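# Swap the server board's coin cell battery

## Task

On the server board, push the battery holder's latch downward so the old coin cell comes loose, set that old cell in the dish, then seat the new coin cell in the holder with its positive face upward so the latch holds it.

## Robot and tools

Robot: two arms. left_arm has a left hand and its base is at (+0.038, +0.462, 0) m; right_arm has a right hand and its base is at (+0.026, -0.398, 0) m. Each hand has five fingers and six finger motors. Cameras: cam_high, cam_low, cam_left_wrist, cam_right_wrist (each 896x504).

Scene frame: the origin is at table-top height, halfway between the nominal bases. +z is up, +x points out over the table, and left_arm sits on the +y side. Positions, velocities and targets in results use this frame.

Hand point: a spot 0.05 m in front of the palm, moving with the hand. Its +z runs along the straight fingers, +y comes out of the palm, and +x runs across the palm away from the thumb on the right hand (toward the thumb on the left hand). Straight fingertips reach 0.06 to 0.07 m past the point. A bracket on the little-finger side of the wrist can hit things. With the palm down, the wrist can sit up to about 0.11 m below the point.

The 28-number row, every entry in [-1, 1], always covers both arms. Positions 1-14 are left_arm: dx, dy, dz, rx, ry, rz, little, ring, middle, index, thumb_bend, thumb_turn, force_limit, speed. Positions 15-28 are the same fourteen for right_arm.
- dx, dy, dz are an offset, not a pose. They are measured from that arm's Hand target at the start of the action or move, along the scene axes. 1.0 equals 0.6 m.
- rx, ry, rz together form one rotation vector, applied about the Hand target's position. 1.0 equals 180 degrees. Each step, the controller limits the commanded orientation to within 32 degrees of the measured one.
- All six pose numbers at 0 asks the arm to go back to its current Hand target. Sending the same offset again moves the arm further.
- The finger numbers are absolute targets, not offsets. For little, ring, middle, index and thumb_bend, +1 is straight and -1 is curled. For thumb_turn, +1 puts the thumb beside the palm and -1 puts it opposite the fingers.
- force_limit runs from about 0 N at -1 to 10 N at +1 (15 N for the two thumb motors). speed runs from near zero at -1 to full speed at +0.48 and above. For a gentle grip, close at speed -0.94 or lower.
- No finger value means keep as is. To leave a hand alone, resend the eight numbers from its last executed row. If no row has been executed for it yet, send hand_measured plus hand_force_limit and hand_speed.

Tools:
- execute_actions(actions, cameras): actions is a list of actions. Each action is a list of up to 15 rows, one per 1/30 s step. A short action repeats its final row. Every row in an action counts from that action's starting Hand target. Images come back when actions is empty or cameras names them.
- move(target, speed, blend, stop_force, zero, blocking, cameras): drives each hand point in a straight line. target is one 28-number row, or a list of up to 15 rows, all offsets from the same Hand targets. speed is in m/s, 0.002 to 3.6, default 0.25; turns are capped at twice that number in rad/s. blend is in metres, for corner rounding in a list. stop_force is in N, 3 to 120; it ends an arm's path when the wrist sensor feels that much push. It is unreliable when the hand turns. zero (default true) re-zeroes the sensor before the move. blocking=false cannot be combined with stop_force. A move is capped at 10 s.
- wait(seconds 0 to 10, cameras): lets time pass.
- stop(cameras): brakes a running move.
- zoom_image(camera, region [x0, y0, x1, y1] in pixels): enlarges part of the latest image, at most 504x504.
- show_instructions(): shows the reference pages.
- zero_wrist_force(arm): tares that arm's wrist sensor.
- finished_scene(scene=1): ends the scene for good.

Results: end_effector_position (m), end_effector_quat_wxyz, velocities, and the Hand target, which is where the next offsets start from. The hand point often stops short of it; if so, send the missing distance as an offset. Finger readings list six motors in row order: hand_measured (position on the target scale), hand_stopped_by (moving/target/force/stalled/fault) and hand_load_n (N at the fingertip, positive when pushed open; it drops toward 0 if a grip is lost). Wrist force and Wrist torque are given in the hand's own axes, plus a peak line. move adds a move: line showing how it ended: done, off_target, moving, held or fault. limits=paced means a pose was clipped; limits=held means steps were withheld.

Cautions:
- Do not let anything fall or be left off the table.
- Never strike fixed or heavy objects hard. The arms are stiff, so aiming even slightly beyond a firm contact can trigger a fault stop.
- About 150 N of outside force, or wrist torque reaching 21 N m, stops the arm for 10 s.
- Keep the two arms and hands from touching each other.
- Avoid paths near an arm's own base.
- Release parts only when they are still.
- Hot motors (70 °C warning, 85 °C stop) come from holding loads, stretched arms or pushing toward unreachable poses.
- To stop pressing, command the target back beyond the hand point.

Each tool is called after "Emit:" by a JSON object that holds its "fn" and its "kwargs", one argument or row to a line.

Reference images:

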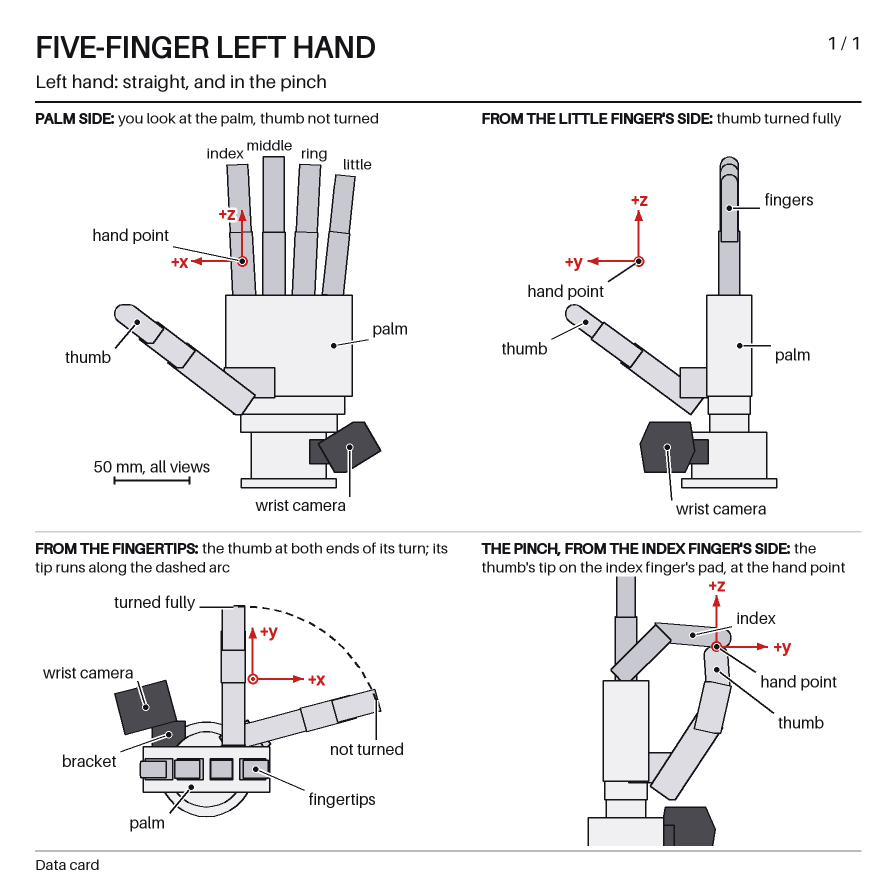

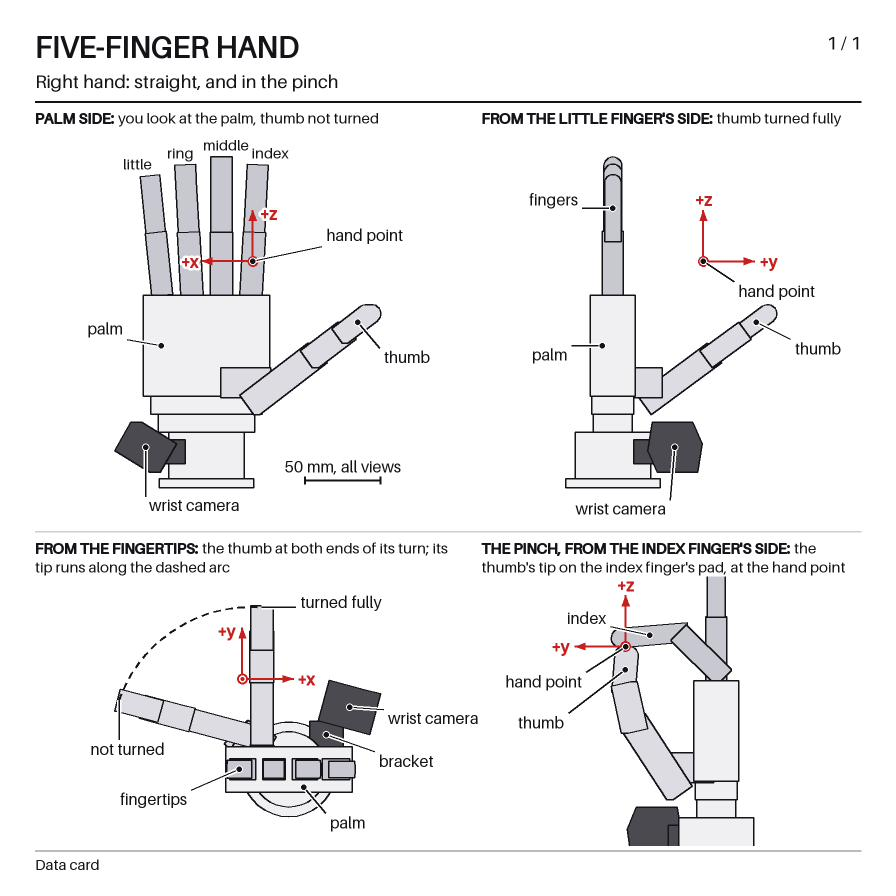

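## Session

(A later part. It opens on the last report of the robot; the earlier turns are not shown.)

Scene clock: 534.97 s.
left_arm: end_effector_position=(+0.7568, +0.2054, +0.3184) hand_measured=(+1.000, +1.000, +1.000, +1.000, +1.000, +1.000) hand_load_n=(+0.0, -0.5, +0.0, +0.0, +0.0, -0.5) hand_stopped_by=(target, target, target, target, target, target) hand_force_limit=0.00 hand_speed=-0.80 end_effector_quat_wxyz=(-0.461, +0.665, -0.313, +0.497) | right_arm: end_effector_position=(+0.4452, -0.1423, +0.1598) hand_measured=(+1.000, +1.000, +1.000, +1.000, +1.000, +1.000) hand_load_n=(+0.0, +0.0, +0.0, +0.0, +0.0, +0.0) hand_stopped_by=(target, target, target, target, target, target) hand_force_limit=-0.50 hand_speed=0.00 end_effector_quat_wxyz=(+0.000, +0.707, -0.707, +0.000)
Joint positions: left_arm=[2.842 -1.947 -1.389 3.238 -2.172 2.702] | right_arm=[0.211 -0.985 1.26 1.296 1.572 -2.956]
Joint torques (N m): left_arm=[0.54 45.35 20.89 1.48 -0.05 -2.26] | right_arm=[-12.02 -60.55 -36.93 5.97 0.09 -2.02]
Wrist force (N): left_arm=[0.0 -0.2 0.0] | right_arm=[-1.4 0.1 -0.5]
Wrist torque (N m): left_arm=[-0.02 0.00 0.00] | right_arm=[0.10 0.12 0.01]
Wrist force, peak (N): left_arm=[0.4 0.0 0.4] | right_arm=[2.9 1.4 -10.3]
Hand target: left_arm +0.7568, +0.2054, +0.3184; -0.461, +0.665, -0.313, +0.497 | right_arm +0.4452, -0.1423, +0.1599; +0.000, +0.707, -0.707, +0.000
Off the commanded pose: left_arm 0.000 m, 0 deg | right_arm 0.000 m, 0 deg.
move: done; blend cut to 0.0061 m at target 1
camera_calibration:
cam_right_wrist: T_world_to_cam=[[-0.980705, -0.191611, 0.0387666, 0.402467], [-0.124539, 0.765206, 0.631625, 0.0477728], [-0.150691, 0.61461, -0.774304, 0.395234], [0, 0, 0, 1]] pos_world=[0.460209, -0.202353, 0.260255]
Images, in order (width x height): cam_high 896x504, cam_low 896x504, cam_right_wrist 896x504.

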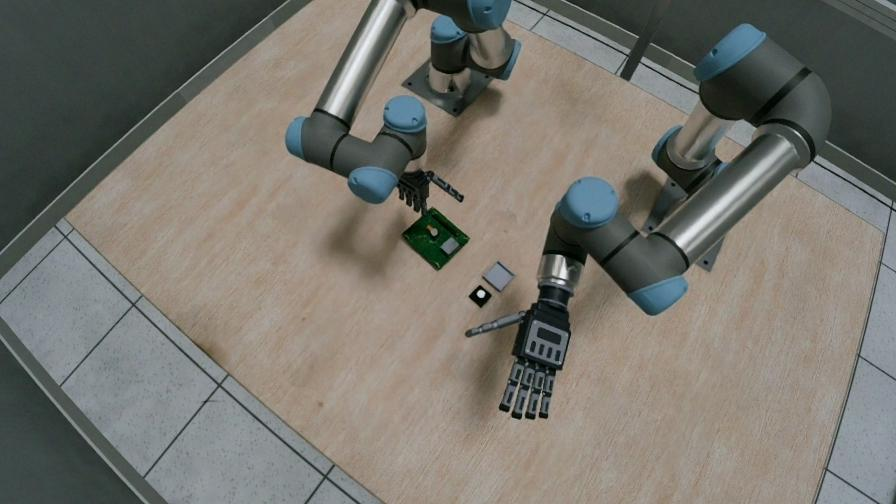

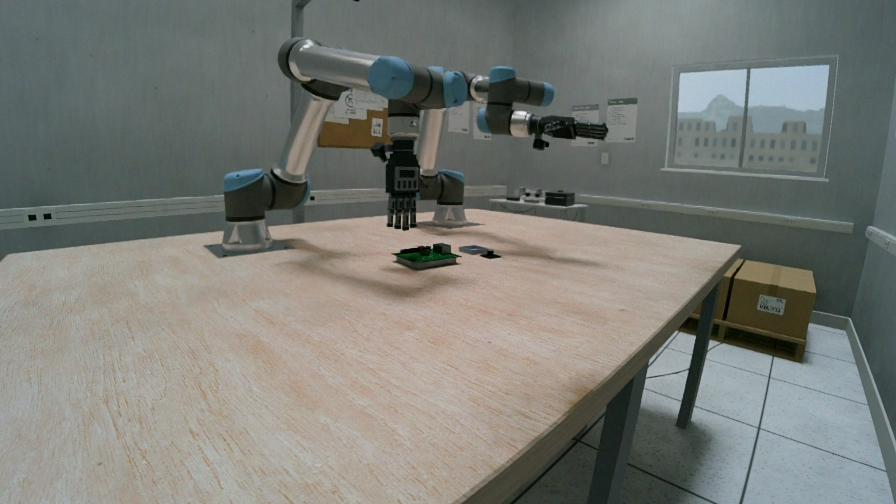

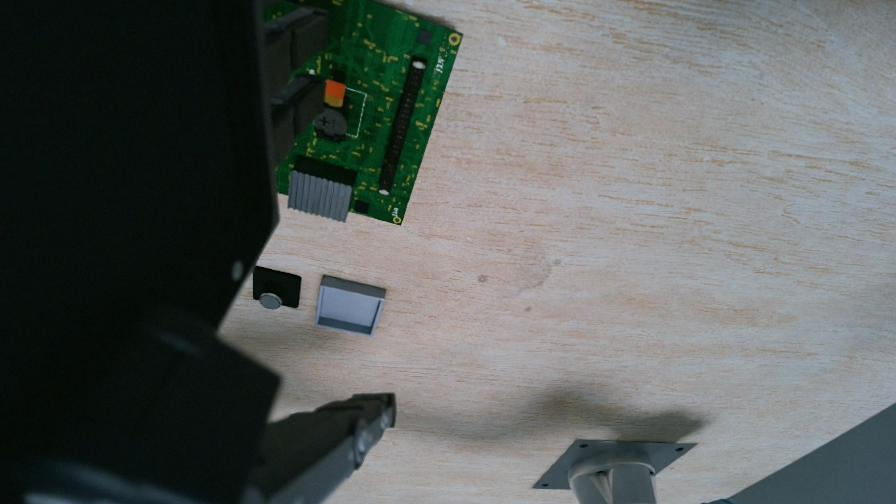

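Emit:
{"fn": "move", "kwargs": {
  "target": [0,0,0,0,0,0,1,1,1,1,1,1,0,-0.8,0.1372,0.0743,-0.1165,-0.0159,-0.2274,-0.0425,-1,-1,-0.3,-0.3,0.84,-1,-0.5,0],
  "cameras": ["cam_high","cam_low","cam_right_wrist"],
  "speed": 0.15
}}

Emit:
{"fn": "zoom_image", "kwargs": {
  "camera": "cam_low",
  "region": [390, 205, 470, 265]
}}

Emit:
{"fn": "zoom_image", "kwargs": {
  "camera": "cam_right_wrist",
  "region": [360, 130, 620, 350]
}}

Emit:
{"fn": "zoom_image", "kwargs": {
  "camera": "cam_high",
  "region": [390, 185, 480, 265]
}}

Scene clock: 682.23 s.
left_arm: end_effector_position=(+0.7568, +0.2054, +0.3184) hand_measured=(+1.000, +1.000, +1.000, +1.000, +1.000, +1.000) hand_load_n=(+0.0, +0.0, +0.0, -0.5, +0.0, +0.0) hand_stopped_by=(target, target, target, target, target, target) hand_force_limit=0.00 hand_speed=-0.80 end_effector_quat_wxyz=(-0.461, +0.665, -0.313, +0.497) | right_arm: end_effector_position=(+0.5275, -0.0978, +0.0900) hand_measured=(-1.000, -1.000, -0.300, -0.300, +0.840, -1.000) hand_load_n=(+0.0, +0.0, +0.0, +0.0, +0.0, +0.0) hand_stopped_by=(target, target, target, target, target, target) hand_force_limit=-0.50 hand_speed=0.00 end_effector_quat_wxyz=(+0.229, -0.614, +0.707, -0.264)
Joint positions: left_arm=[2.842 -1.947 -1.389 3.238 -2.172 2.702] | right_arm=[0.389 -1.129 1.571 0.478 1.893 -2.748]
Joint torques (N m): left_arm=[0.69 45.65 22.01 1.55 -0.28 -2.36] | right_arm=[13.05 -55.5 -8.43 -0.22 2.42 2.35]
Wrist force (N): left_arm=[0.1 -0.2 0.4] | right_arm=[-1.1 -0.7 -0.2]
Wrist torque (N m): left_arm=[-0.03 -0.01 0.00] | right_arm=[0.09 0.08 -0.04]
Wrist force, peak (N): left_arm=[0.4 -0.2 0.6] | right_arm=[-2.1 0.2 -0.3]
Hand target: left_arm +0.7568, +0.2054, +0.3184; -0.461, +0.665, -0.313, +0.497 | right_arm +0.5275, -0.0978, +0.0900; +0.229, -0.614, +0.707, -0.264
Off the commanded pose: left_arm 0.000 m, 0 deg | right_arm 0.000 m, 0 deg.
move: done
camera_calibration:
cam_right_wrist: T_world_to_cam=[[-0.784831, -0.083246, -0.614093, 0.460463], [-0.396955, 0.828488, 0.395013, 0.239234], [0.475885, 0.553785, -0.683268, -0.0184859], [0, 0, 0, 1]] pos_world=[0.465148, -0.149634, 0.175636]
Images, in order (width x height): cam_high 896x504, cam_low 896x504, cam_right_wrist 896x504.

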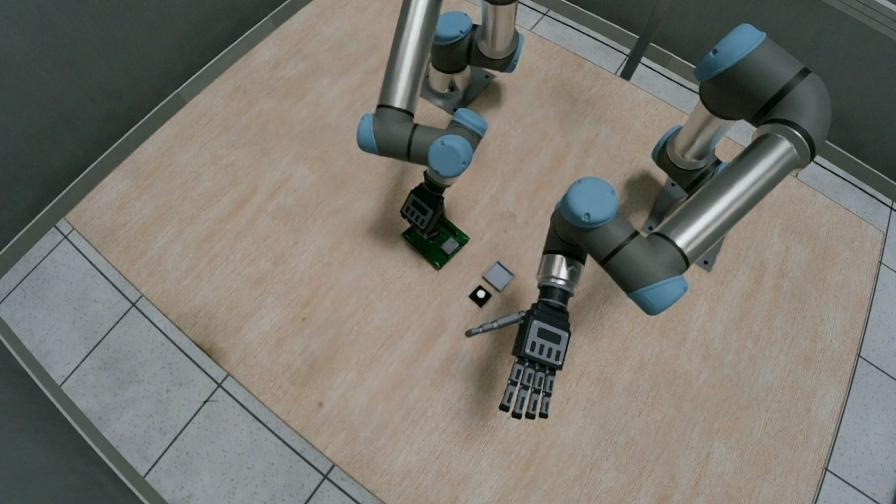

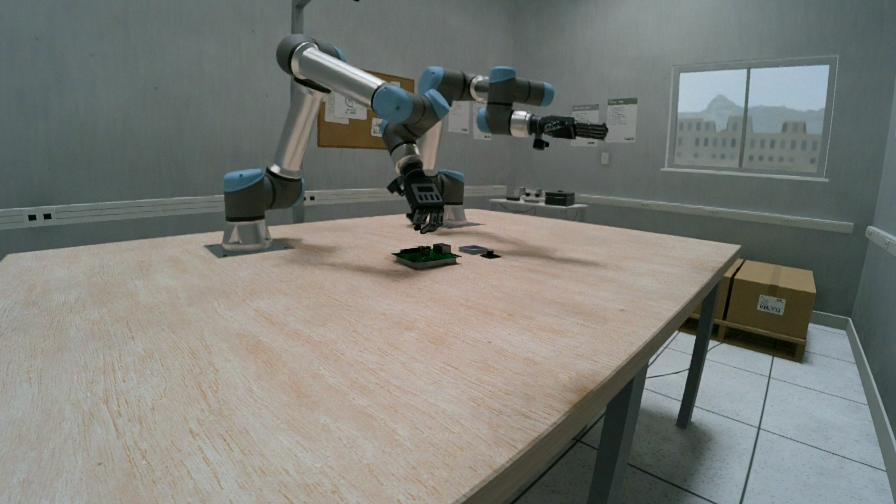

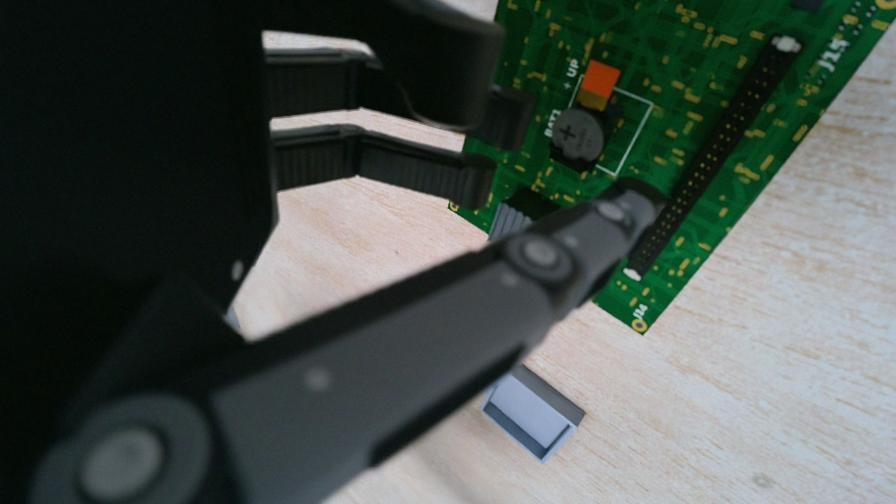

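Scaled by 6.300 from the camera's 896x504 image, which has a finer 1280x720 frame.

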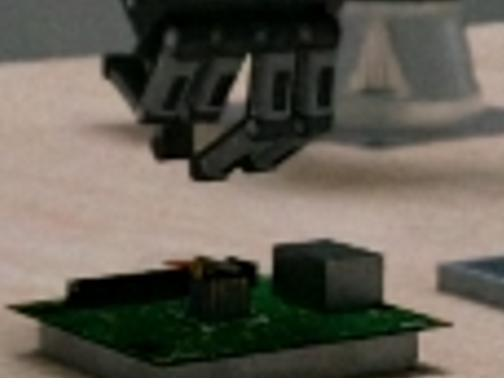

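Scaled by 1.938 from the camera's 896x504 image, which has a finer 1280x720 frame.

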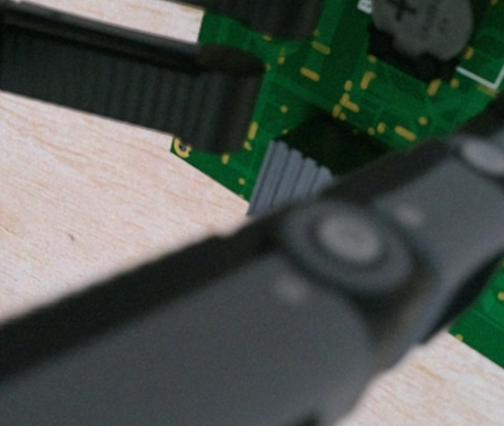

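Scaled by 5.600 from the camera's 896x504 image, which has a finer 1280x720 frame.

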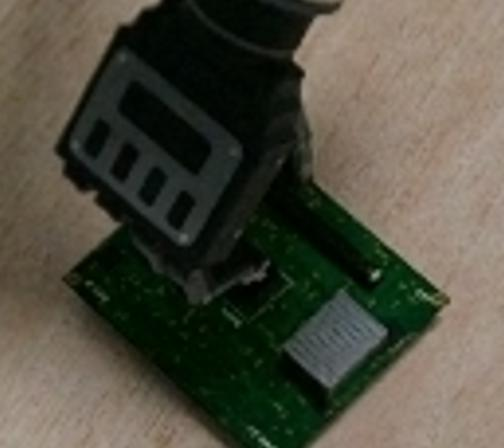

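Emit:
{"fn": "move", "kwargs": {
  "target": [0,0,0,0,0,0,1,1,1,1,1,1,0,-0.8,0.005,0,-0.05,0,0,0,-1,-1,-0.3,-0.3,0.84,-1,-0.5,0],
  "cameras": ["cam_high","cam_low","cam_right_wrist"],
  "speed": 0.05
}}

Emit:
{"fn": "zoom_image", "kwargs": {
  "camera": "cam_low",
  "region": [395, 220, 455, 265]
}}

Emit:
{"fn": "zoom_image", "kwargs": {
  "camera": "cam_right_wrist",
  "region": [440, 50, 690, 270]
}}

Emit:
{"fn": "zoom_image", "kwargs": {
  "camera": "cam_high",
  "region": [400, 195, 480, 265]
}}

Scene clock: 720.30 s.
left_arm: end_effector_position=(+0.7568, +0.2054, +0.3184) hand_measured=(+1.000, +1.000, +1.000, +1.000, +1.000, +1.000) hand_load_n=(+0.0, +0.0, +0.0, +0.0, +0.0, +0.0) hand_stopped_by=(target, target, target, target, target, target) hand_force_limit=0.00 hand_speed=-0.80 end_effector_quat_wxyz=(-0.461, +0.665, -0.313, +0.497) | right_arm: end_effector_position=(+0.5305, -0.0978, +0.0601) hand_measured=(-1.000, -1.000, -0.300, -0.300, +0.840, -1.000) hand_load_n=(+0.5, +0.0, +0.0, +0.0, +0.0, +0.0) hand_stopped_by=(target, target, target, target, target, target) hand_force_limit=-0.50 hand_speed=0.00 end_effector_quat_wxyz=(+0.229, -0.614, +0.707, -0.264)
Joint positions: left_arm=[2.842 -1.947 -1.389 3.238 -2.172 2.702] | right_arm=[0.387 -1.092 1.599 0.412 1.892 -2.75]
Joint torques (N m): left_arm=[-0.36 46.3 21.99 1.64 -0.04 -2.48] | right_arm=[-11.86 -36.88 -7.45 -0.41 -1.32 -1.6]
Wrist force (N): left_arm=[0.2 -0.2 0.4] | right_arm=[-1.1 -0.9 -0.2]
Wrist torque (N m): left_arm=[-0.03 -0.01 0.01] | right_arm=[0.08 0.08 -0.05]
Wrist force, peak (N): left_arm=[0.3 -0.1 0.5] | right_arm=[-1.1 -1.0 -0.5]
Hand target: left_arm +0.7568, +0.2054, +0.3184; -0.461, +0.665, -0.313, +0.497 | right_arm +0.5305, -0.0978, +0.0600; +0.229, -0.614, +0.707, -0.264
Off the commanded pose: left_arm 0.000 m, 0 deg | right_arm 0.000 m, 0 deg.
move: done
camera_calibration:
cam_right_wrist: T_world_to_cam=[[-0.784806, -0.0832983, -0.614118, 0.444441], [-0.397004, 0.828483, 0.394973, 0.252264], [0.475886, 0.553784, -0.683268, -0.0403437], [0, 0, 0, 1]] pos_world=[0.468149, -0.149634, 0.145736]
Images, in order (width x height): cam_high 896x504, cam_low 896x504, cam_right_wrist 896x504.

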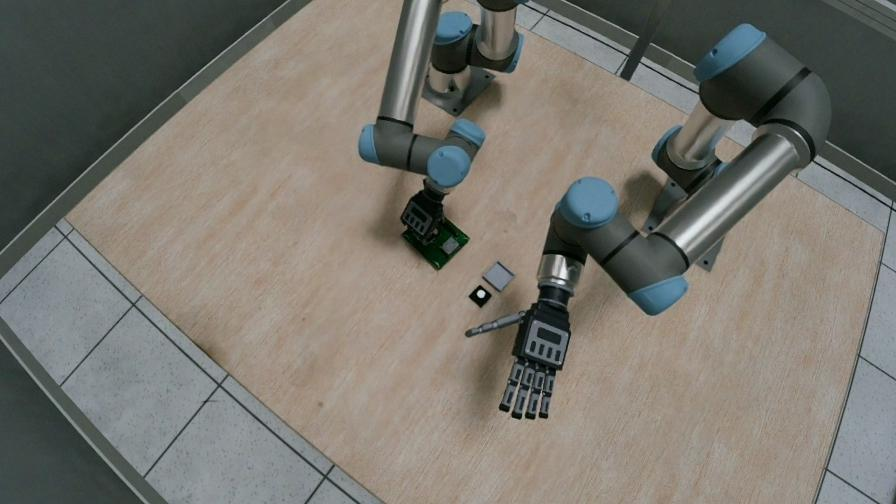

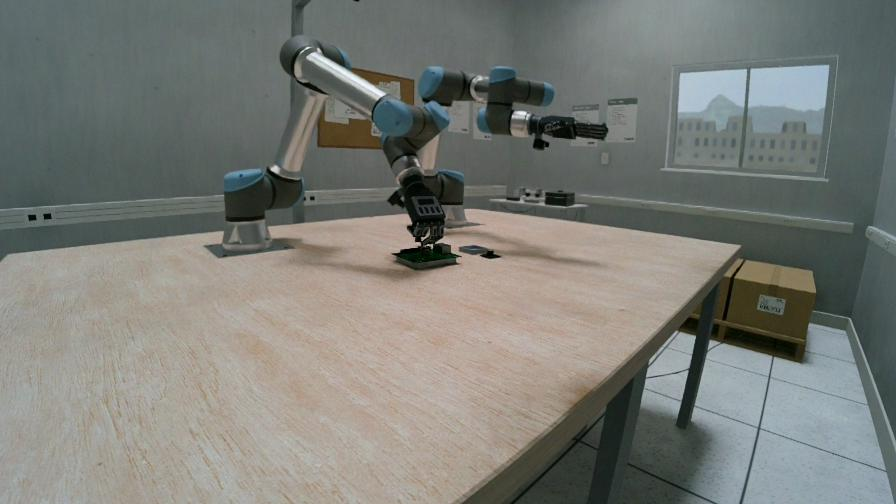

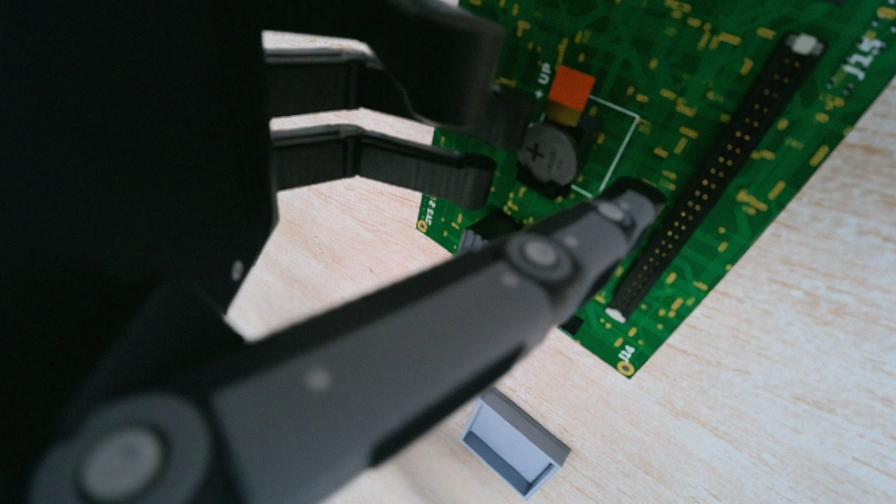

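Scaled by 8.400 from the camera's 896x504 image, which has a finer 1280x720 frame.

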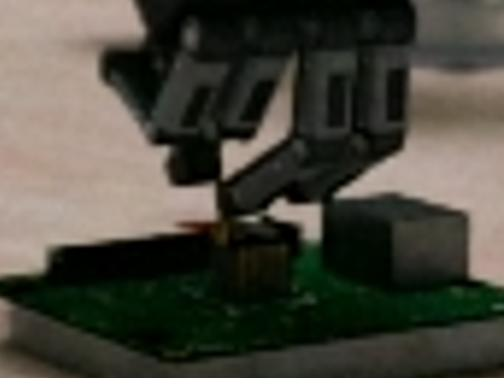

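Scaled by 2.016 from the camera's 896x504 image, which has a finer 1280x720 frame.

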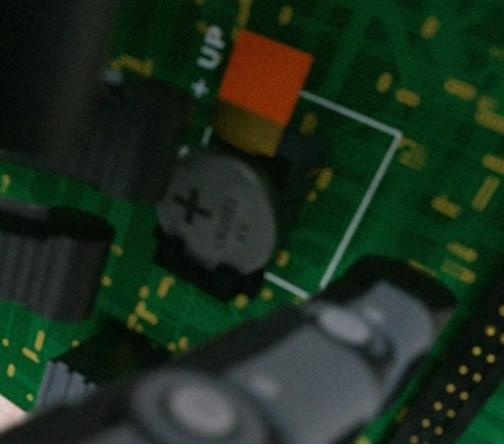

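Scaled by 6.300 from the camera's 896x504 image, which has a finer 1280x720 frame.

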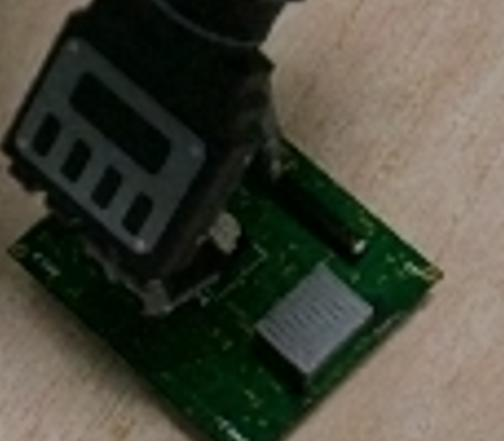

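Emit:
{"fn": "move", "kwargs": {
  "target": [0,0,0,0,0,0,1,1,1,1,1,1,0,-0.8,0.005,0.005,-0.0133,0,0,0,-1,-1,-0.3,-0.3,0.84,-1,-0.5,0],
  "cameras": ["cam_high","cam_low","cam_right_wrist"],
  "speed": 0.03,
  "stop_force": 4
}}

Emit:
{"fn": "zoom_image", "kwargs": {
  "camera": "cam_low",
  "region": [405, 230, 445, 260]
}}

Emit:
{"fn": "zoom_image", "kwargs": {
  "camera": "cam_right_wrist",
  "region": [440, 80, 660, 270]
}}

Emit:
{"fn": "zoom_image", "kwargs": {
  "camera": "cam_high",
  "region": [410, 205, 460, 255]
}}

Scene clock: 746.10 s.
left_arm: end_effector_position=(+0.7568, +0.2054, +0.3184) hand_measured=(+1.000, +1.000, +1.000, +1.000, +1.000, +1.000) hand_load_n=(+0.0, +0.0, +0.0, +0.0, +0.0, +0.0) hand_stopped_by=(target, target, target, target, target, target) hand_force_limit=0.00 hand_speed=-0.80 end_effector_quat_wxyz=(-0.461, +0.665, -0.313, +0.497) | right_arm: end_effector_position=(+0.5322, -0.0961, +0.0554) hand_measured=(-1.000, -1.000, -0.300, -0.300, +0.840, -1.000) hand_load_n=(+0.0, +0.0, -0.5, +0.0, +0.0, +0.0) hand_stopped_by=(target, target, target, target, target, target) hand_force_limit=-0.50 hand_speed=0.00 end_effector_quat_wxyz=(+0.229, -0.614, +0.707, -0.264)
Joint positions: left_arm=[2.842 -1.947 -1.389 3.238 -2.172 2.702] | right_arm=[0.389 -1.081 1.597 0.405 1.893 -2.748]
Joint torques (N m): left_arm=[0.41 46.34 20.63 1.55 -0.11 -2.35] | right_arm=[-11.83 -55.46 -6.31 4.36 -1.11 -1.57]
Wrist force (N): left_arm=[0.0 -0.1 0.2] | right_arm=[-1.3 -2.7 -0.5]
Wrist torque (N m): left_arm=[-0.01 0.01 -0.01] | right_arm=[0.03 0.05 -0.07]
Wrist force, peak (N): left_arm=[0.3 -0.3 0.4] | right_arm=[1.1 -6.5 -4.0]
Hand target: left_arm +0.7568, +0.2054, +0.3184; -0.461, +0.665, -0.313, +0.497 | right_arm +0.5322, -0.0961, +0.0554; +0.229, -0.614, +0.707, -0.264 (not the last commanded pose)
Off the commanded pose: left_arm 0.000 m, 0 deg | right_arm 0.004 m, 0 deg.
move: contact (right_arm)
camera_calibration:
cam_right_wrist: T_world_to_cam=[[-0.784808, -0.0831865, -0.614131, 0.44304], [-0.396877, 0.828557, 0.394944, 0.253425], [0.475989, 0.55369, -0.683273, -0.045311], [0, 0, 0, 1]] pos_world=[0.469847, -0.148034, 0.141036]
Images, in order (width x height): cam_high 896x504, cam_low 896x504, cam_right_wrist 896x504.

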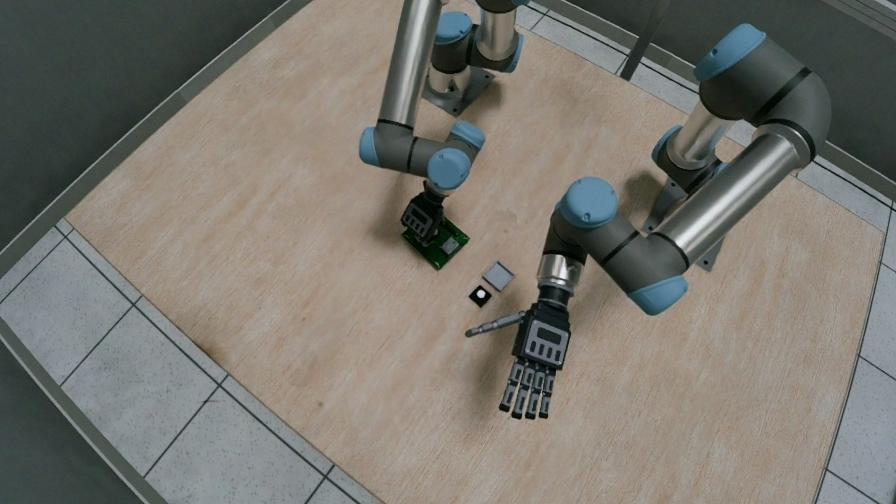

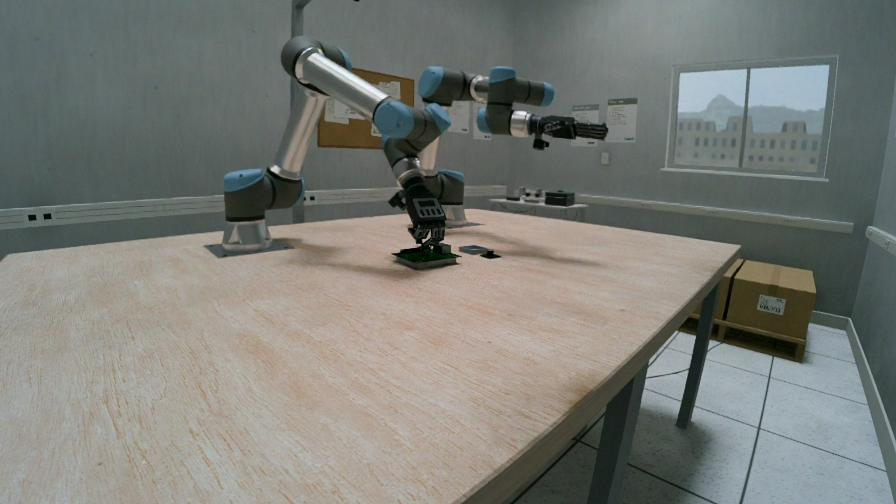

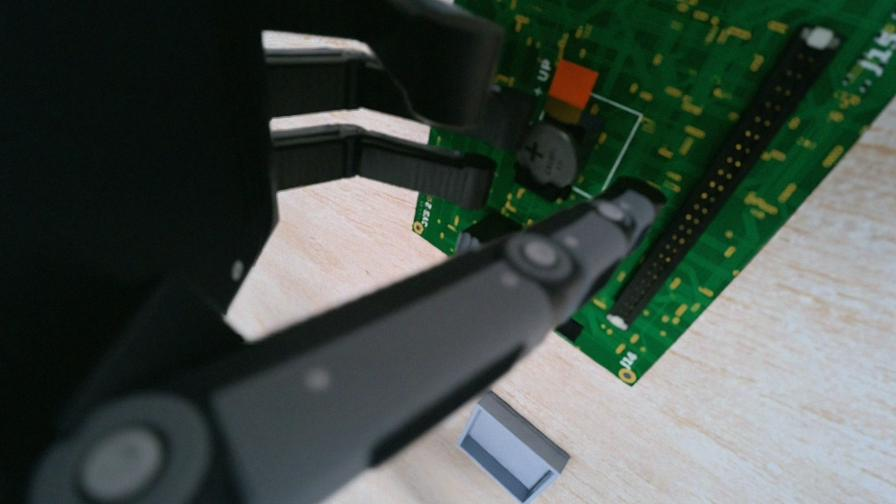

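Scaled by 12.600 from the camera's 896x504 image, which has a finer 1280x720 frame.

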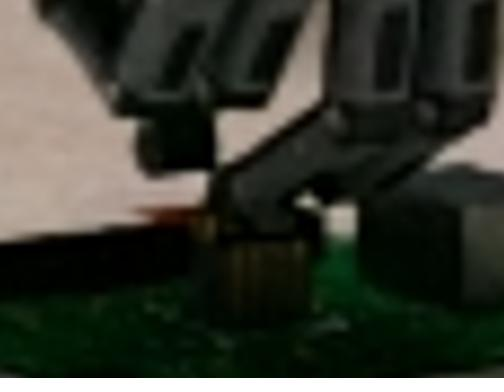

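Scaled by 2.291 from the camera's 896x504 image, which has a finer 1280x720 frame.

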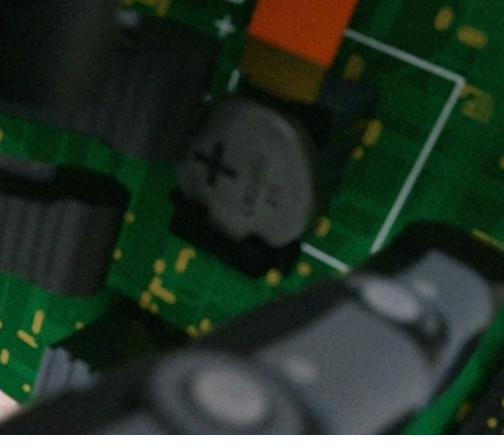

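Scaled by 10.080 from the camera's 896x504 image, which has a finer 1280x720 frame.

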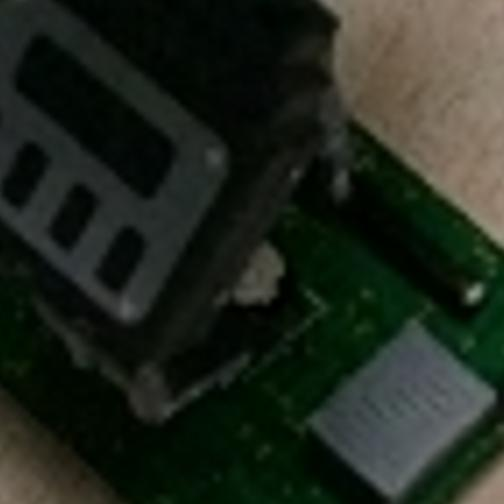

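Emit:
{"fn": "move", "kwargs": {
  "target": [
    [-0.15,0.03,0,0.05,0.02,-0.14,-1,-1,-1,-1,1,1,-0.5,0,-0.003,0,0.11,0,0,0,-1,-1,-0.3,-0.3,0.84,-1,-0.5,0],
    [-0.431,0.027,-0.292,0.159,0.0745,-0.425,-1,-1,-1,-1,1,1,-0.5,0,-0.003,0,0.11,0,0,0,-1,-1,-0.3,-0.3,0.84,-1,-0.5,0]
  ],
  "blend": [0.03,0],
  "cameras": ["all"]
}}

Scene clock: 840.17 s.
left_arm: end_effector_position=(+0.4982, +0.2216, +0.1432) hand_measured=(-1.000, -1.000, -1.000, -1.000, +1.000, +1.000) hand_load_n=(+0.0, +0.0, +0.0, +0.0, +0.0, -0.5) hand_stopped_by=(target, target, target, target, target, target) hand_force_limit=-0.50 hand_speed=0.00 end_effector_quat_wxyz=(+0.160, -0.256, +0.804, -0.512) | right_arm: end_effector_position=(+0.5304, -0.0961, +0.1214) hand_measured=(-1.000, -1.000, -0.300, -0.300, +0.840, -1.000) hand_load_n=(+0.0, +0.0, +0.0, +0.0, -0.5, +0.0) hand_stopped_by=(target, target, target, target, target, target) hand_force_limit=-0.50 hand_speed=0.00 end_effector_quat_wxyz=(+0.229, -0.614, +0.707, -0.264)
Joint positions: left_arm=[3.345 -1.796 -1.908 2.83 -0.588 3.919] | right_arm=[0.39 -1.15 1.516 0.555 1.894 -2.747]
Joint torques (N m): left_arm=[0.01 20.25 36.39 -3.75 3.32 2.23] | right_arm=[12.44 -54.92 -36.33 3.78 2.41 2.3]
Wrist force (N): left_arm=[-0.4 0.3 0.3] | right_arm=[-1.1 -0.4 -0.2]
Wrist torque (N m): left_arm=[0.08 0.12 -0.14] | right_arm=[0.14 0.09 -0.05]
Wrist force, peak (N): left_arm=[-1.1 -0.7 0.6] | right_arm=[-2.0 -3.7 -1.4]
Hand target: left_arm +0.4982, +0.2216, +0.1432; +0.160, -0.256, +0.804, -0.512 | right_arm +0.5304, -0.0961, +0.1214; +0.229, -0.614, +0.707, -0.264
Off the commanded pose: left_arm 0.000 m, 0 deg | right_arm 0.000 m, 0 deg.
move: done
camera_calibration:
cam_left_wrist: T_world_to_cam=[[0.089791, -0.463046, 0.881775, -0.0735878], [-0.991121, -0.128716, 0.0333333, 0.534743], [0.0980636, -0.876938, -0.470492, 0.325759], [0, 0, 0, 1]] pos_world=[0.504657, 0.320426, 0.20033]
cam_right_wrist: T_world_to_cam=[[-0.784808, -0.0831865, -0.614131, 0.48216], [-0.396877, 0.828557, 0.394944, 0.226644], [0.475989, 0.55369, -0.683273, 0.000641772], [0, 0, 0, 1]] pos_world=[0.468047, -0.148034, 0.207036]

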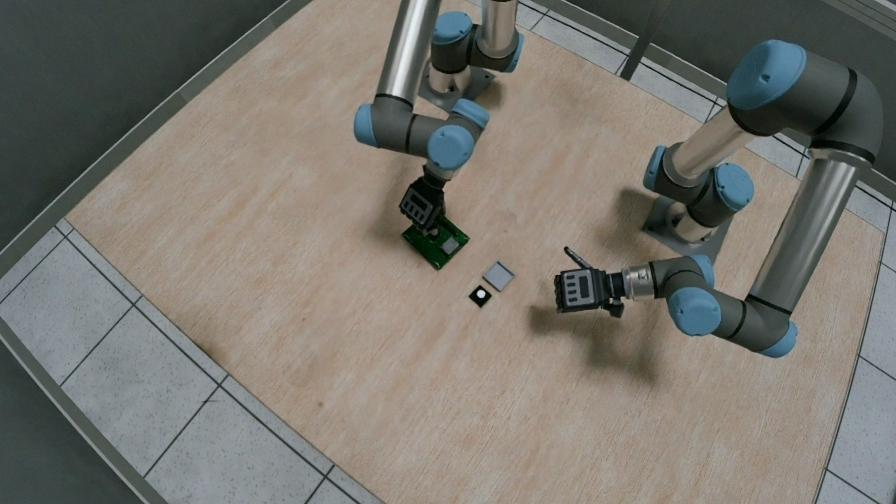

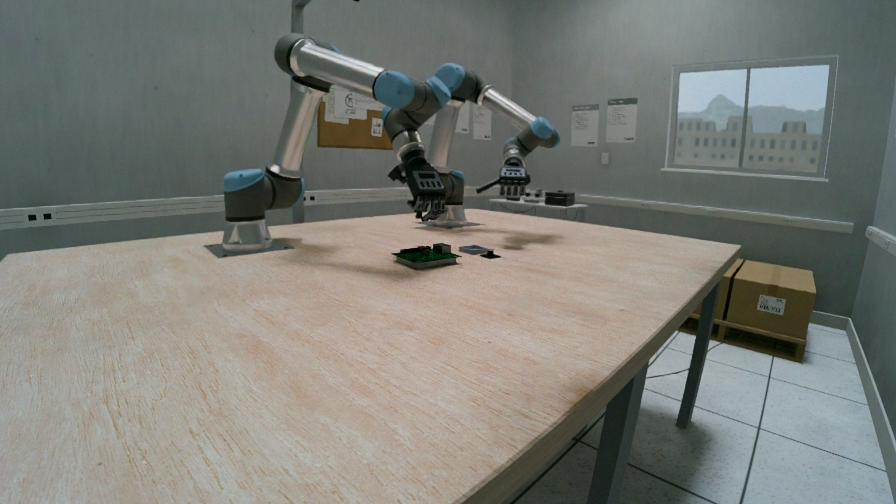

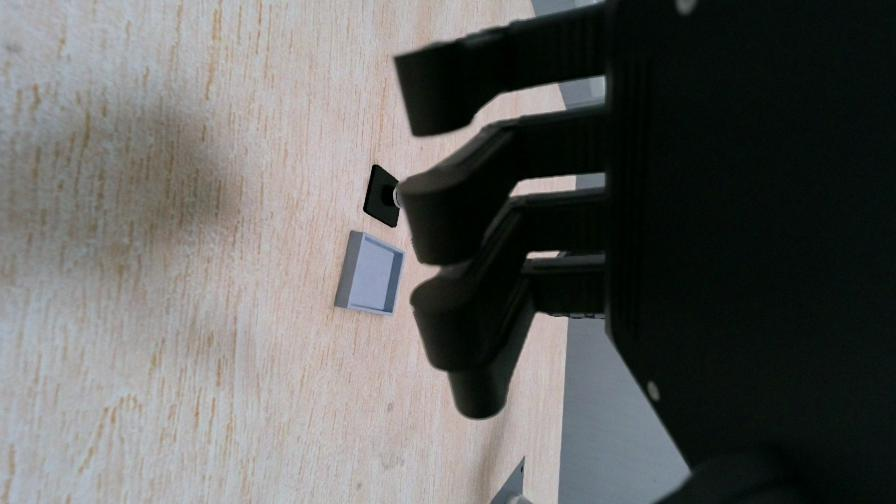

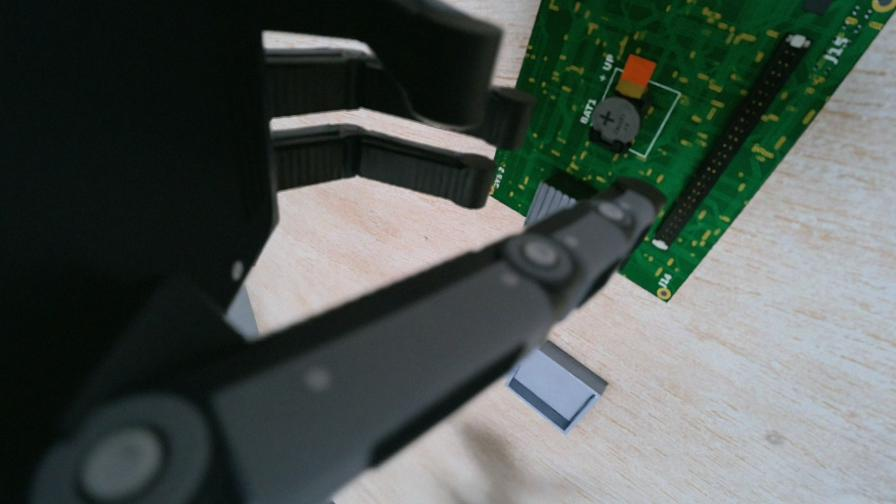

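Emit:
{"fn": "move", "kwargs": {
  "target": [0.02,0.1,0.04,0,0,0,1,1,1,1,1,1,-0.5,0,0,0,0,0,0,0,-1,-1,-0.3,-0.3,0.84,-1,-0.5,0],
  "cameras": ["cam_left_wrist"]
}}

Scene clock: 848.60 s.
left_arm: end_effector_position=(+0.5102, +0.2816, +0.1672) hand_measured=(+1.000, +1.000, +1.000, +1.000, +1.000, +1.000) hand_load_n=(+0.0, +0.0, +0.0, +0.0, +0.0, +0.0) hand_stopped_by=(target, target, target, target, target, target) hand_force_limit=-0.50 hand_speed=0.00 end_effector_quat_wxyz=(+0.160, -0.256, +0.804, -0.512) | right_arm: end_effector_position=(+0.5304, -0.0961, +0.1214) hand_measured=(-1.000, -1.000, -0.300, -0.300, +0.840, -1.000) hand_load_n=(+0.0, +0.0, +0.0, +0.5, +0.0, +0.0) hand_stopped_by=(target, target, target, target, target, target) hand_force_limit=-0.50 hand_speed=0.00 end_effector_quat_wxyz=(+0.229, -0.614, +0.707, -0.264)
Joint positions: left_arm=[3.499 -1.829 -1.845 2.589 -0.501 4.165] | right_arm=[0.39 -1.15 1.516 0.555 1.894 -2.747]
Joint torques (N m): left_arm=[8.47 23.24 34.88 -4.36 3.7 2.33] | right_arm=[12.85 -55.17 -36.26 3.87 2.27 2.23]
Wrist force (N): left_arm=[-0.7 0.4 -0.1] | right_arm=[-1.1 -0.4 -0.1]
Wrist torque (N m): left_arm=[0.05 0.13 -0.16] | right_arm=[0.13 0.09 -0.06]
Wrist force, peak (N): left_arm=[-1.2 0.1 -0.7] | right_arm=[-1.3 -0.7 -0.2]
Hand target: left_arm +0.5102, +0.2816, +0.1672; +0.160, -0.256, +0.804, -0.512 | right_arm +0.5304, -0.0961, +0.1214; +0.229, -0.614, +0.707, -0.264
Off the commanded pose: left_arm 0.000 m, 0 deg | right_arm 0.000 m, 0 deg.
move: done
camera_calibration:
cam_left_wrist: T_world_to_cam=[[0.0897459, -0.463059, 0.881772, -0.0680162], [-0.991135, -0.128608, 0.0333389, 0.553524], [0.0979649, -0.876947, -0.470496, 0.388546], [0, 0, 0, 1]] pos_world=[0.516657, 0.380426, 0.22433]
Images, in order (width x height): cam_left_wrist 896x504.

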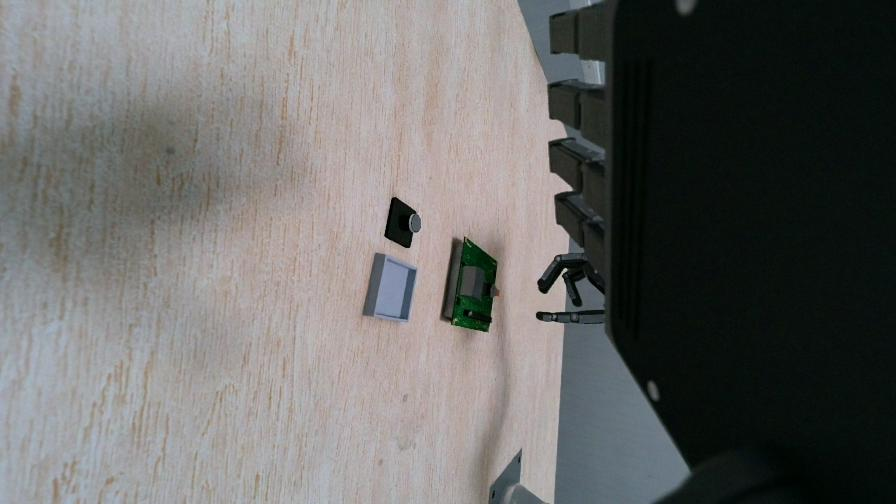

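Emit:
{"fn": "zoom_image", "kwargs": {
  "camera": "cam_left_wrist",
  "region": [510, 230, 610, 340]
}}

Emit:
{"fn": "zoom_image", "kwargs": {
  "camera": "cam_left_wrist",
  "region": [430, 230, 520, 340]
}}

Emit:
{"fn": "zoom_image", "kwargs": {
  "camera": "cam_left_wrist",
  "region": [375, 190, 435, 260]
}}

Scaled by 4.582 from the camera's 896x504 image, which has a finer 1280x720 frame.

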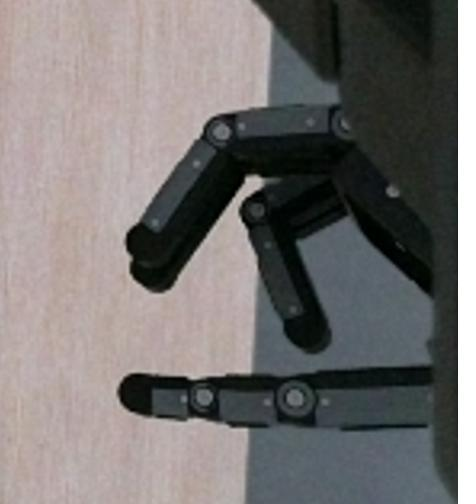

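Scaled by 4.582 from the camera's 896x504 image, which has a finer 1280x720 frame.

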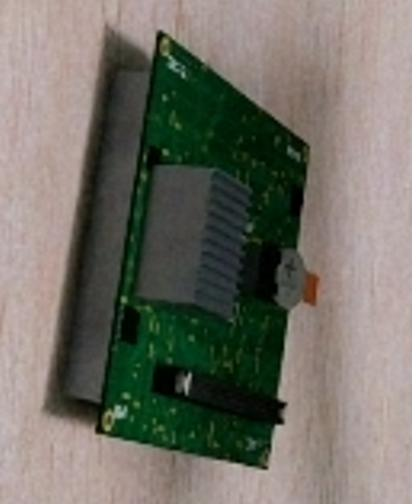

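Scaled by 7.200 from the camera's 896x504 image, which has a finer 1280x720 frame.

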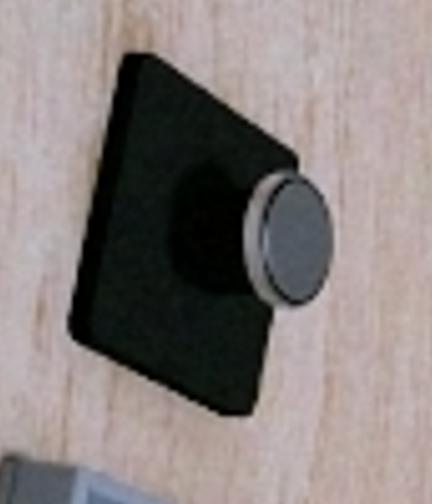

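Emit:
{"fn": "move", "kwargs": {
  "target": [0,0,0,0,0,0,1,1,1,1,1,1,-0.5,0,0,0,0,0,0,0,-1,-1,-1,-0.3,0.84,-0.85,-0.5,0],
  "cameras": ["cam_left_wrist","cam_right_wrist"]
}}

Emit:
{"fn": "zoom_image", "kwargs": {
  "camera": "cam_left_wrist",
  "region": [510, 230, 610, 340]
}}

Scene clock: 921.23 s.
left_arm: end_effector_position=(+0.5102, +0.2816, +0.1672) hand_measured=(+1.000, +1.000, +1.000, +1.000, +1.000, +1.000) hand_load_n=(+0.0, +0.0, +0.0, +0.0, +0.0, +0.0) hand_stopped_by=(target, target, target, target, target, target) hand_force_limit=-0.50 hand_speed=0.00 end_effector_quat_wxyz=(+0.160, -0.256, +0.804, -0.512) | right_arm: end_effector_position=(+0.5304, -0.0961, +0.1214) hand_measured=(-1.000, -1.000, -1.000, -0.300, +0.840, -0.850) hand_load_n=(+0.0, +0.0, +0.5, +0.0, +0.0, +0.0) hand_stopped_by=(target, target, target, target, target, target) hand_force_limit=-0.50 hand_speed=0.00 end_effector_quat_wxyz=(+0.229, -0.614, +0.707, -0.264)
Joint positions: left_arm=[3.499 -1.829 -1.845 2.589 -0.501 4.165] | right_arm=[0.39 -1.15 1.516 0.555 1.894 -2.747]
Joint torques (N m): left_arm=[8.93 21.77 35.43 -4.76 3.77 2.37] | right_arm=[11.51 -55.04 -35.35 3.49 1.59 2.17]
Wrist force (N): left_arm=[-0.5 0.5 0.0] | right_arm=[-1.0 -0.6 -0.1]
Wrist torque (N m): left_arm=[0.05 0.10 -0.16] | right_arm=[0.09 0.07 -0.06]
Wrist force, peak (N): left_arm=[-0.7 0.6 0.1] | right_arm=[-1.3 -0.6 -0.3]
Hand target: left_arm +0.5102, +0.2816, +0.1672; +0.160, -0.256, +0.804, -0.512 | right_arm +0.5304, -0.0961, +0.1214; +0.229, -0.614, +0.707, -0.264
Off the commanded pose: left_arm 0.000 m, 0 deg | right_arm 0.000 m, 0 deg.
move: done
camera_calibration:
cam_left_wrist: T_world_to_cam=[[0.0897883, -0.463054, 0.881771, -0.0680397], [-0.991131, -0.128627, 0.0333768, 0.553521], [0.0979646, -0.876947, -0.470496, 0.388546], [0, 0, 0, 1]] pos_world=[0.516657, 0.380426, 0.22433]
cam_right_wrist: T_world_to_cam=[[-0.784808, -0.0831865, -0.614131, 0.48216], [-0.396877, 0.828557, 0.394944, 0.226644], [0.475989, 0.55369, -0.683273, 0.000641772], [0, 0, 0, 1]] pos_world=[0.468047, -0.148034, 0.207036]
Images, in order (width x height): cam_left_wrist 896x504, cam_right_wrist 896x504.

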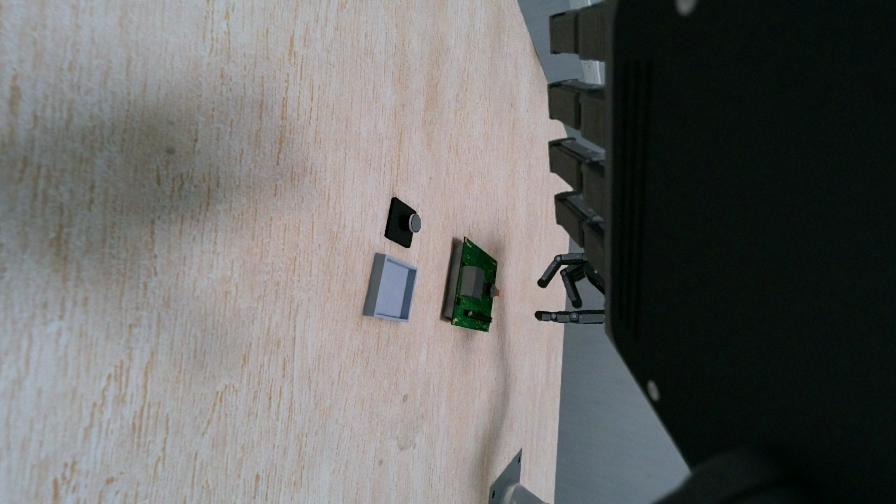

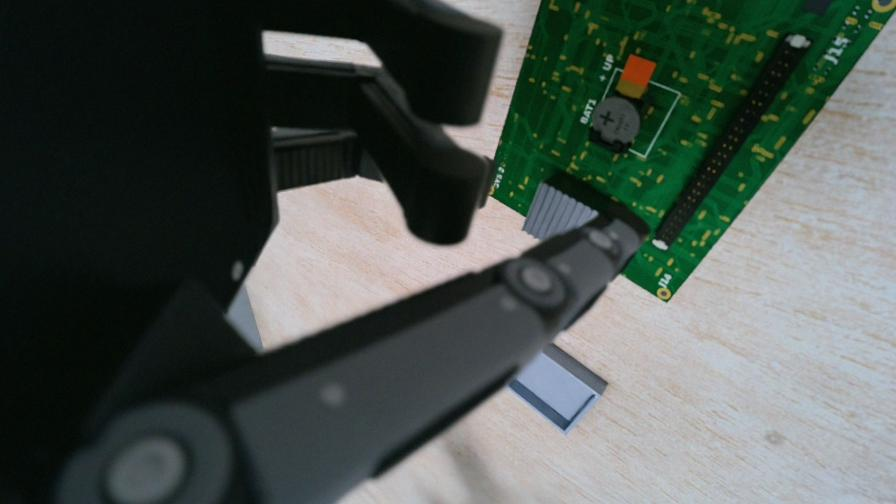

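Scaled by 4.582 from the camera's 896x504 image, which has a finer 1280x720 frame.

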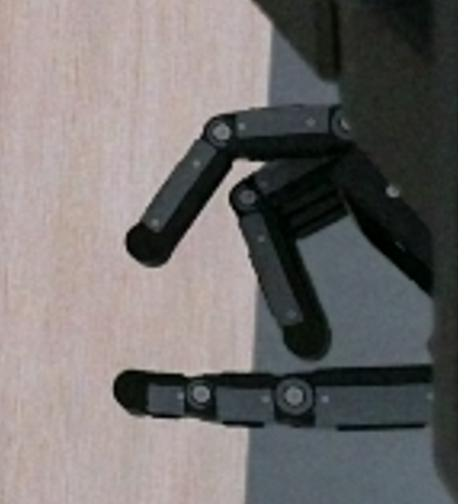

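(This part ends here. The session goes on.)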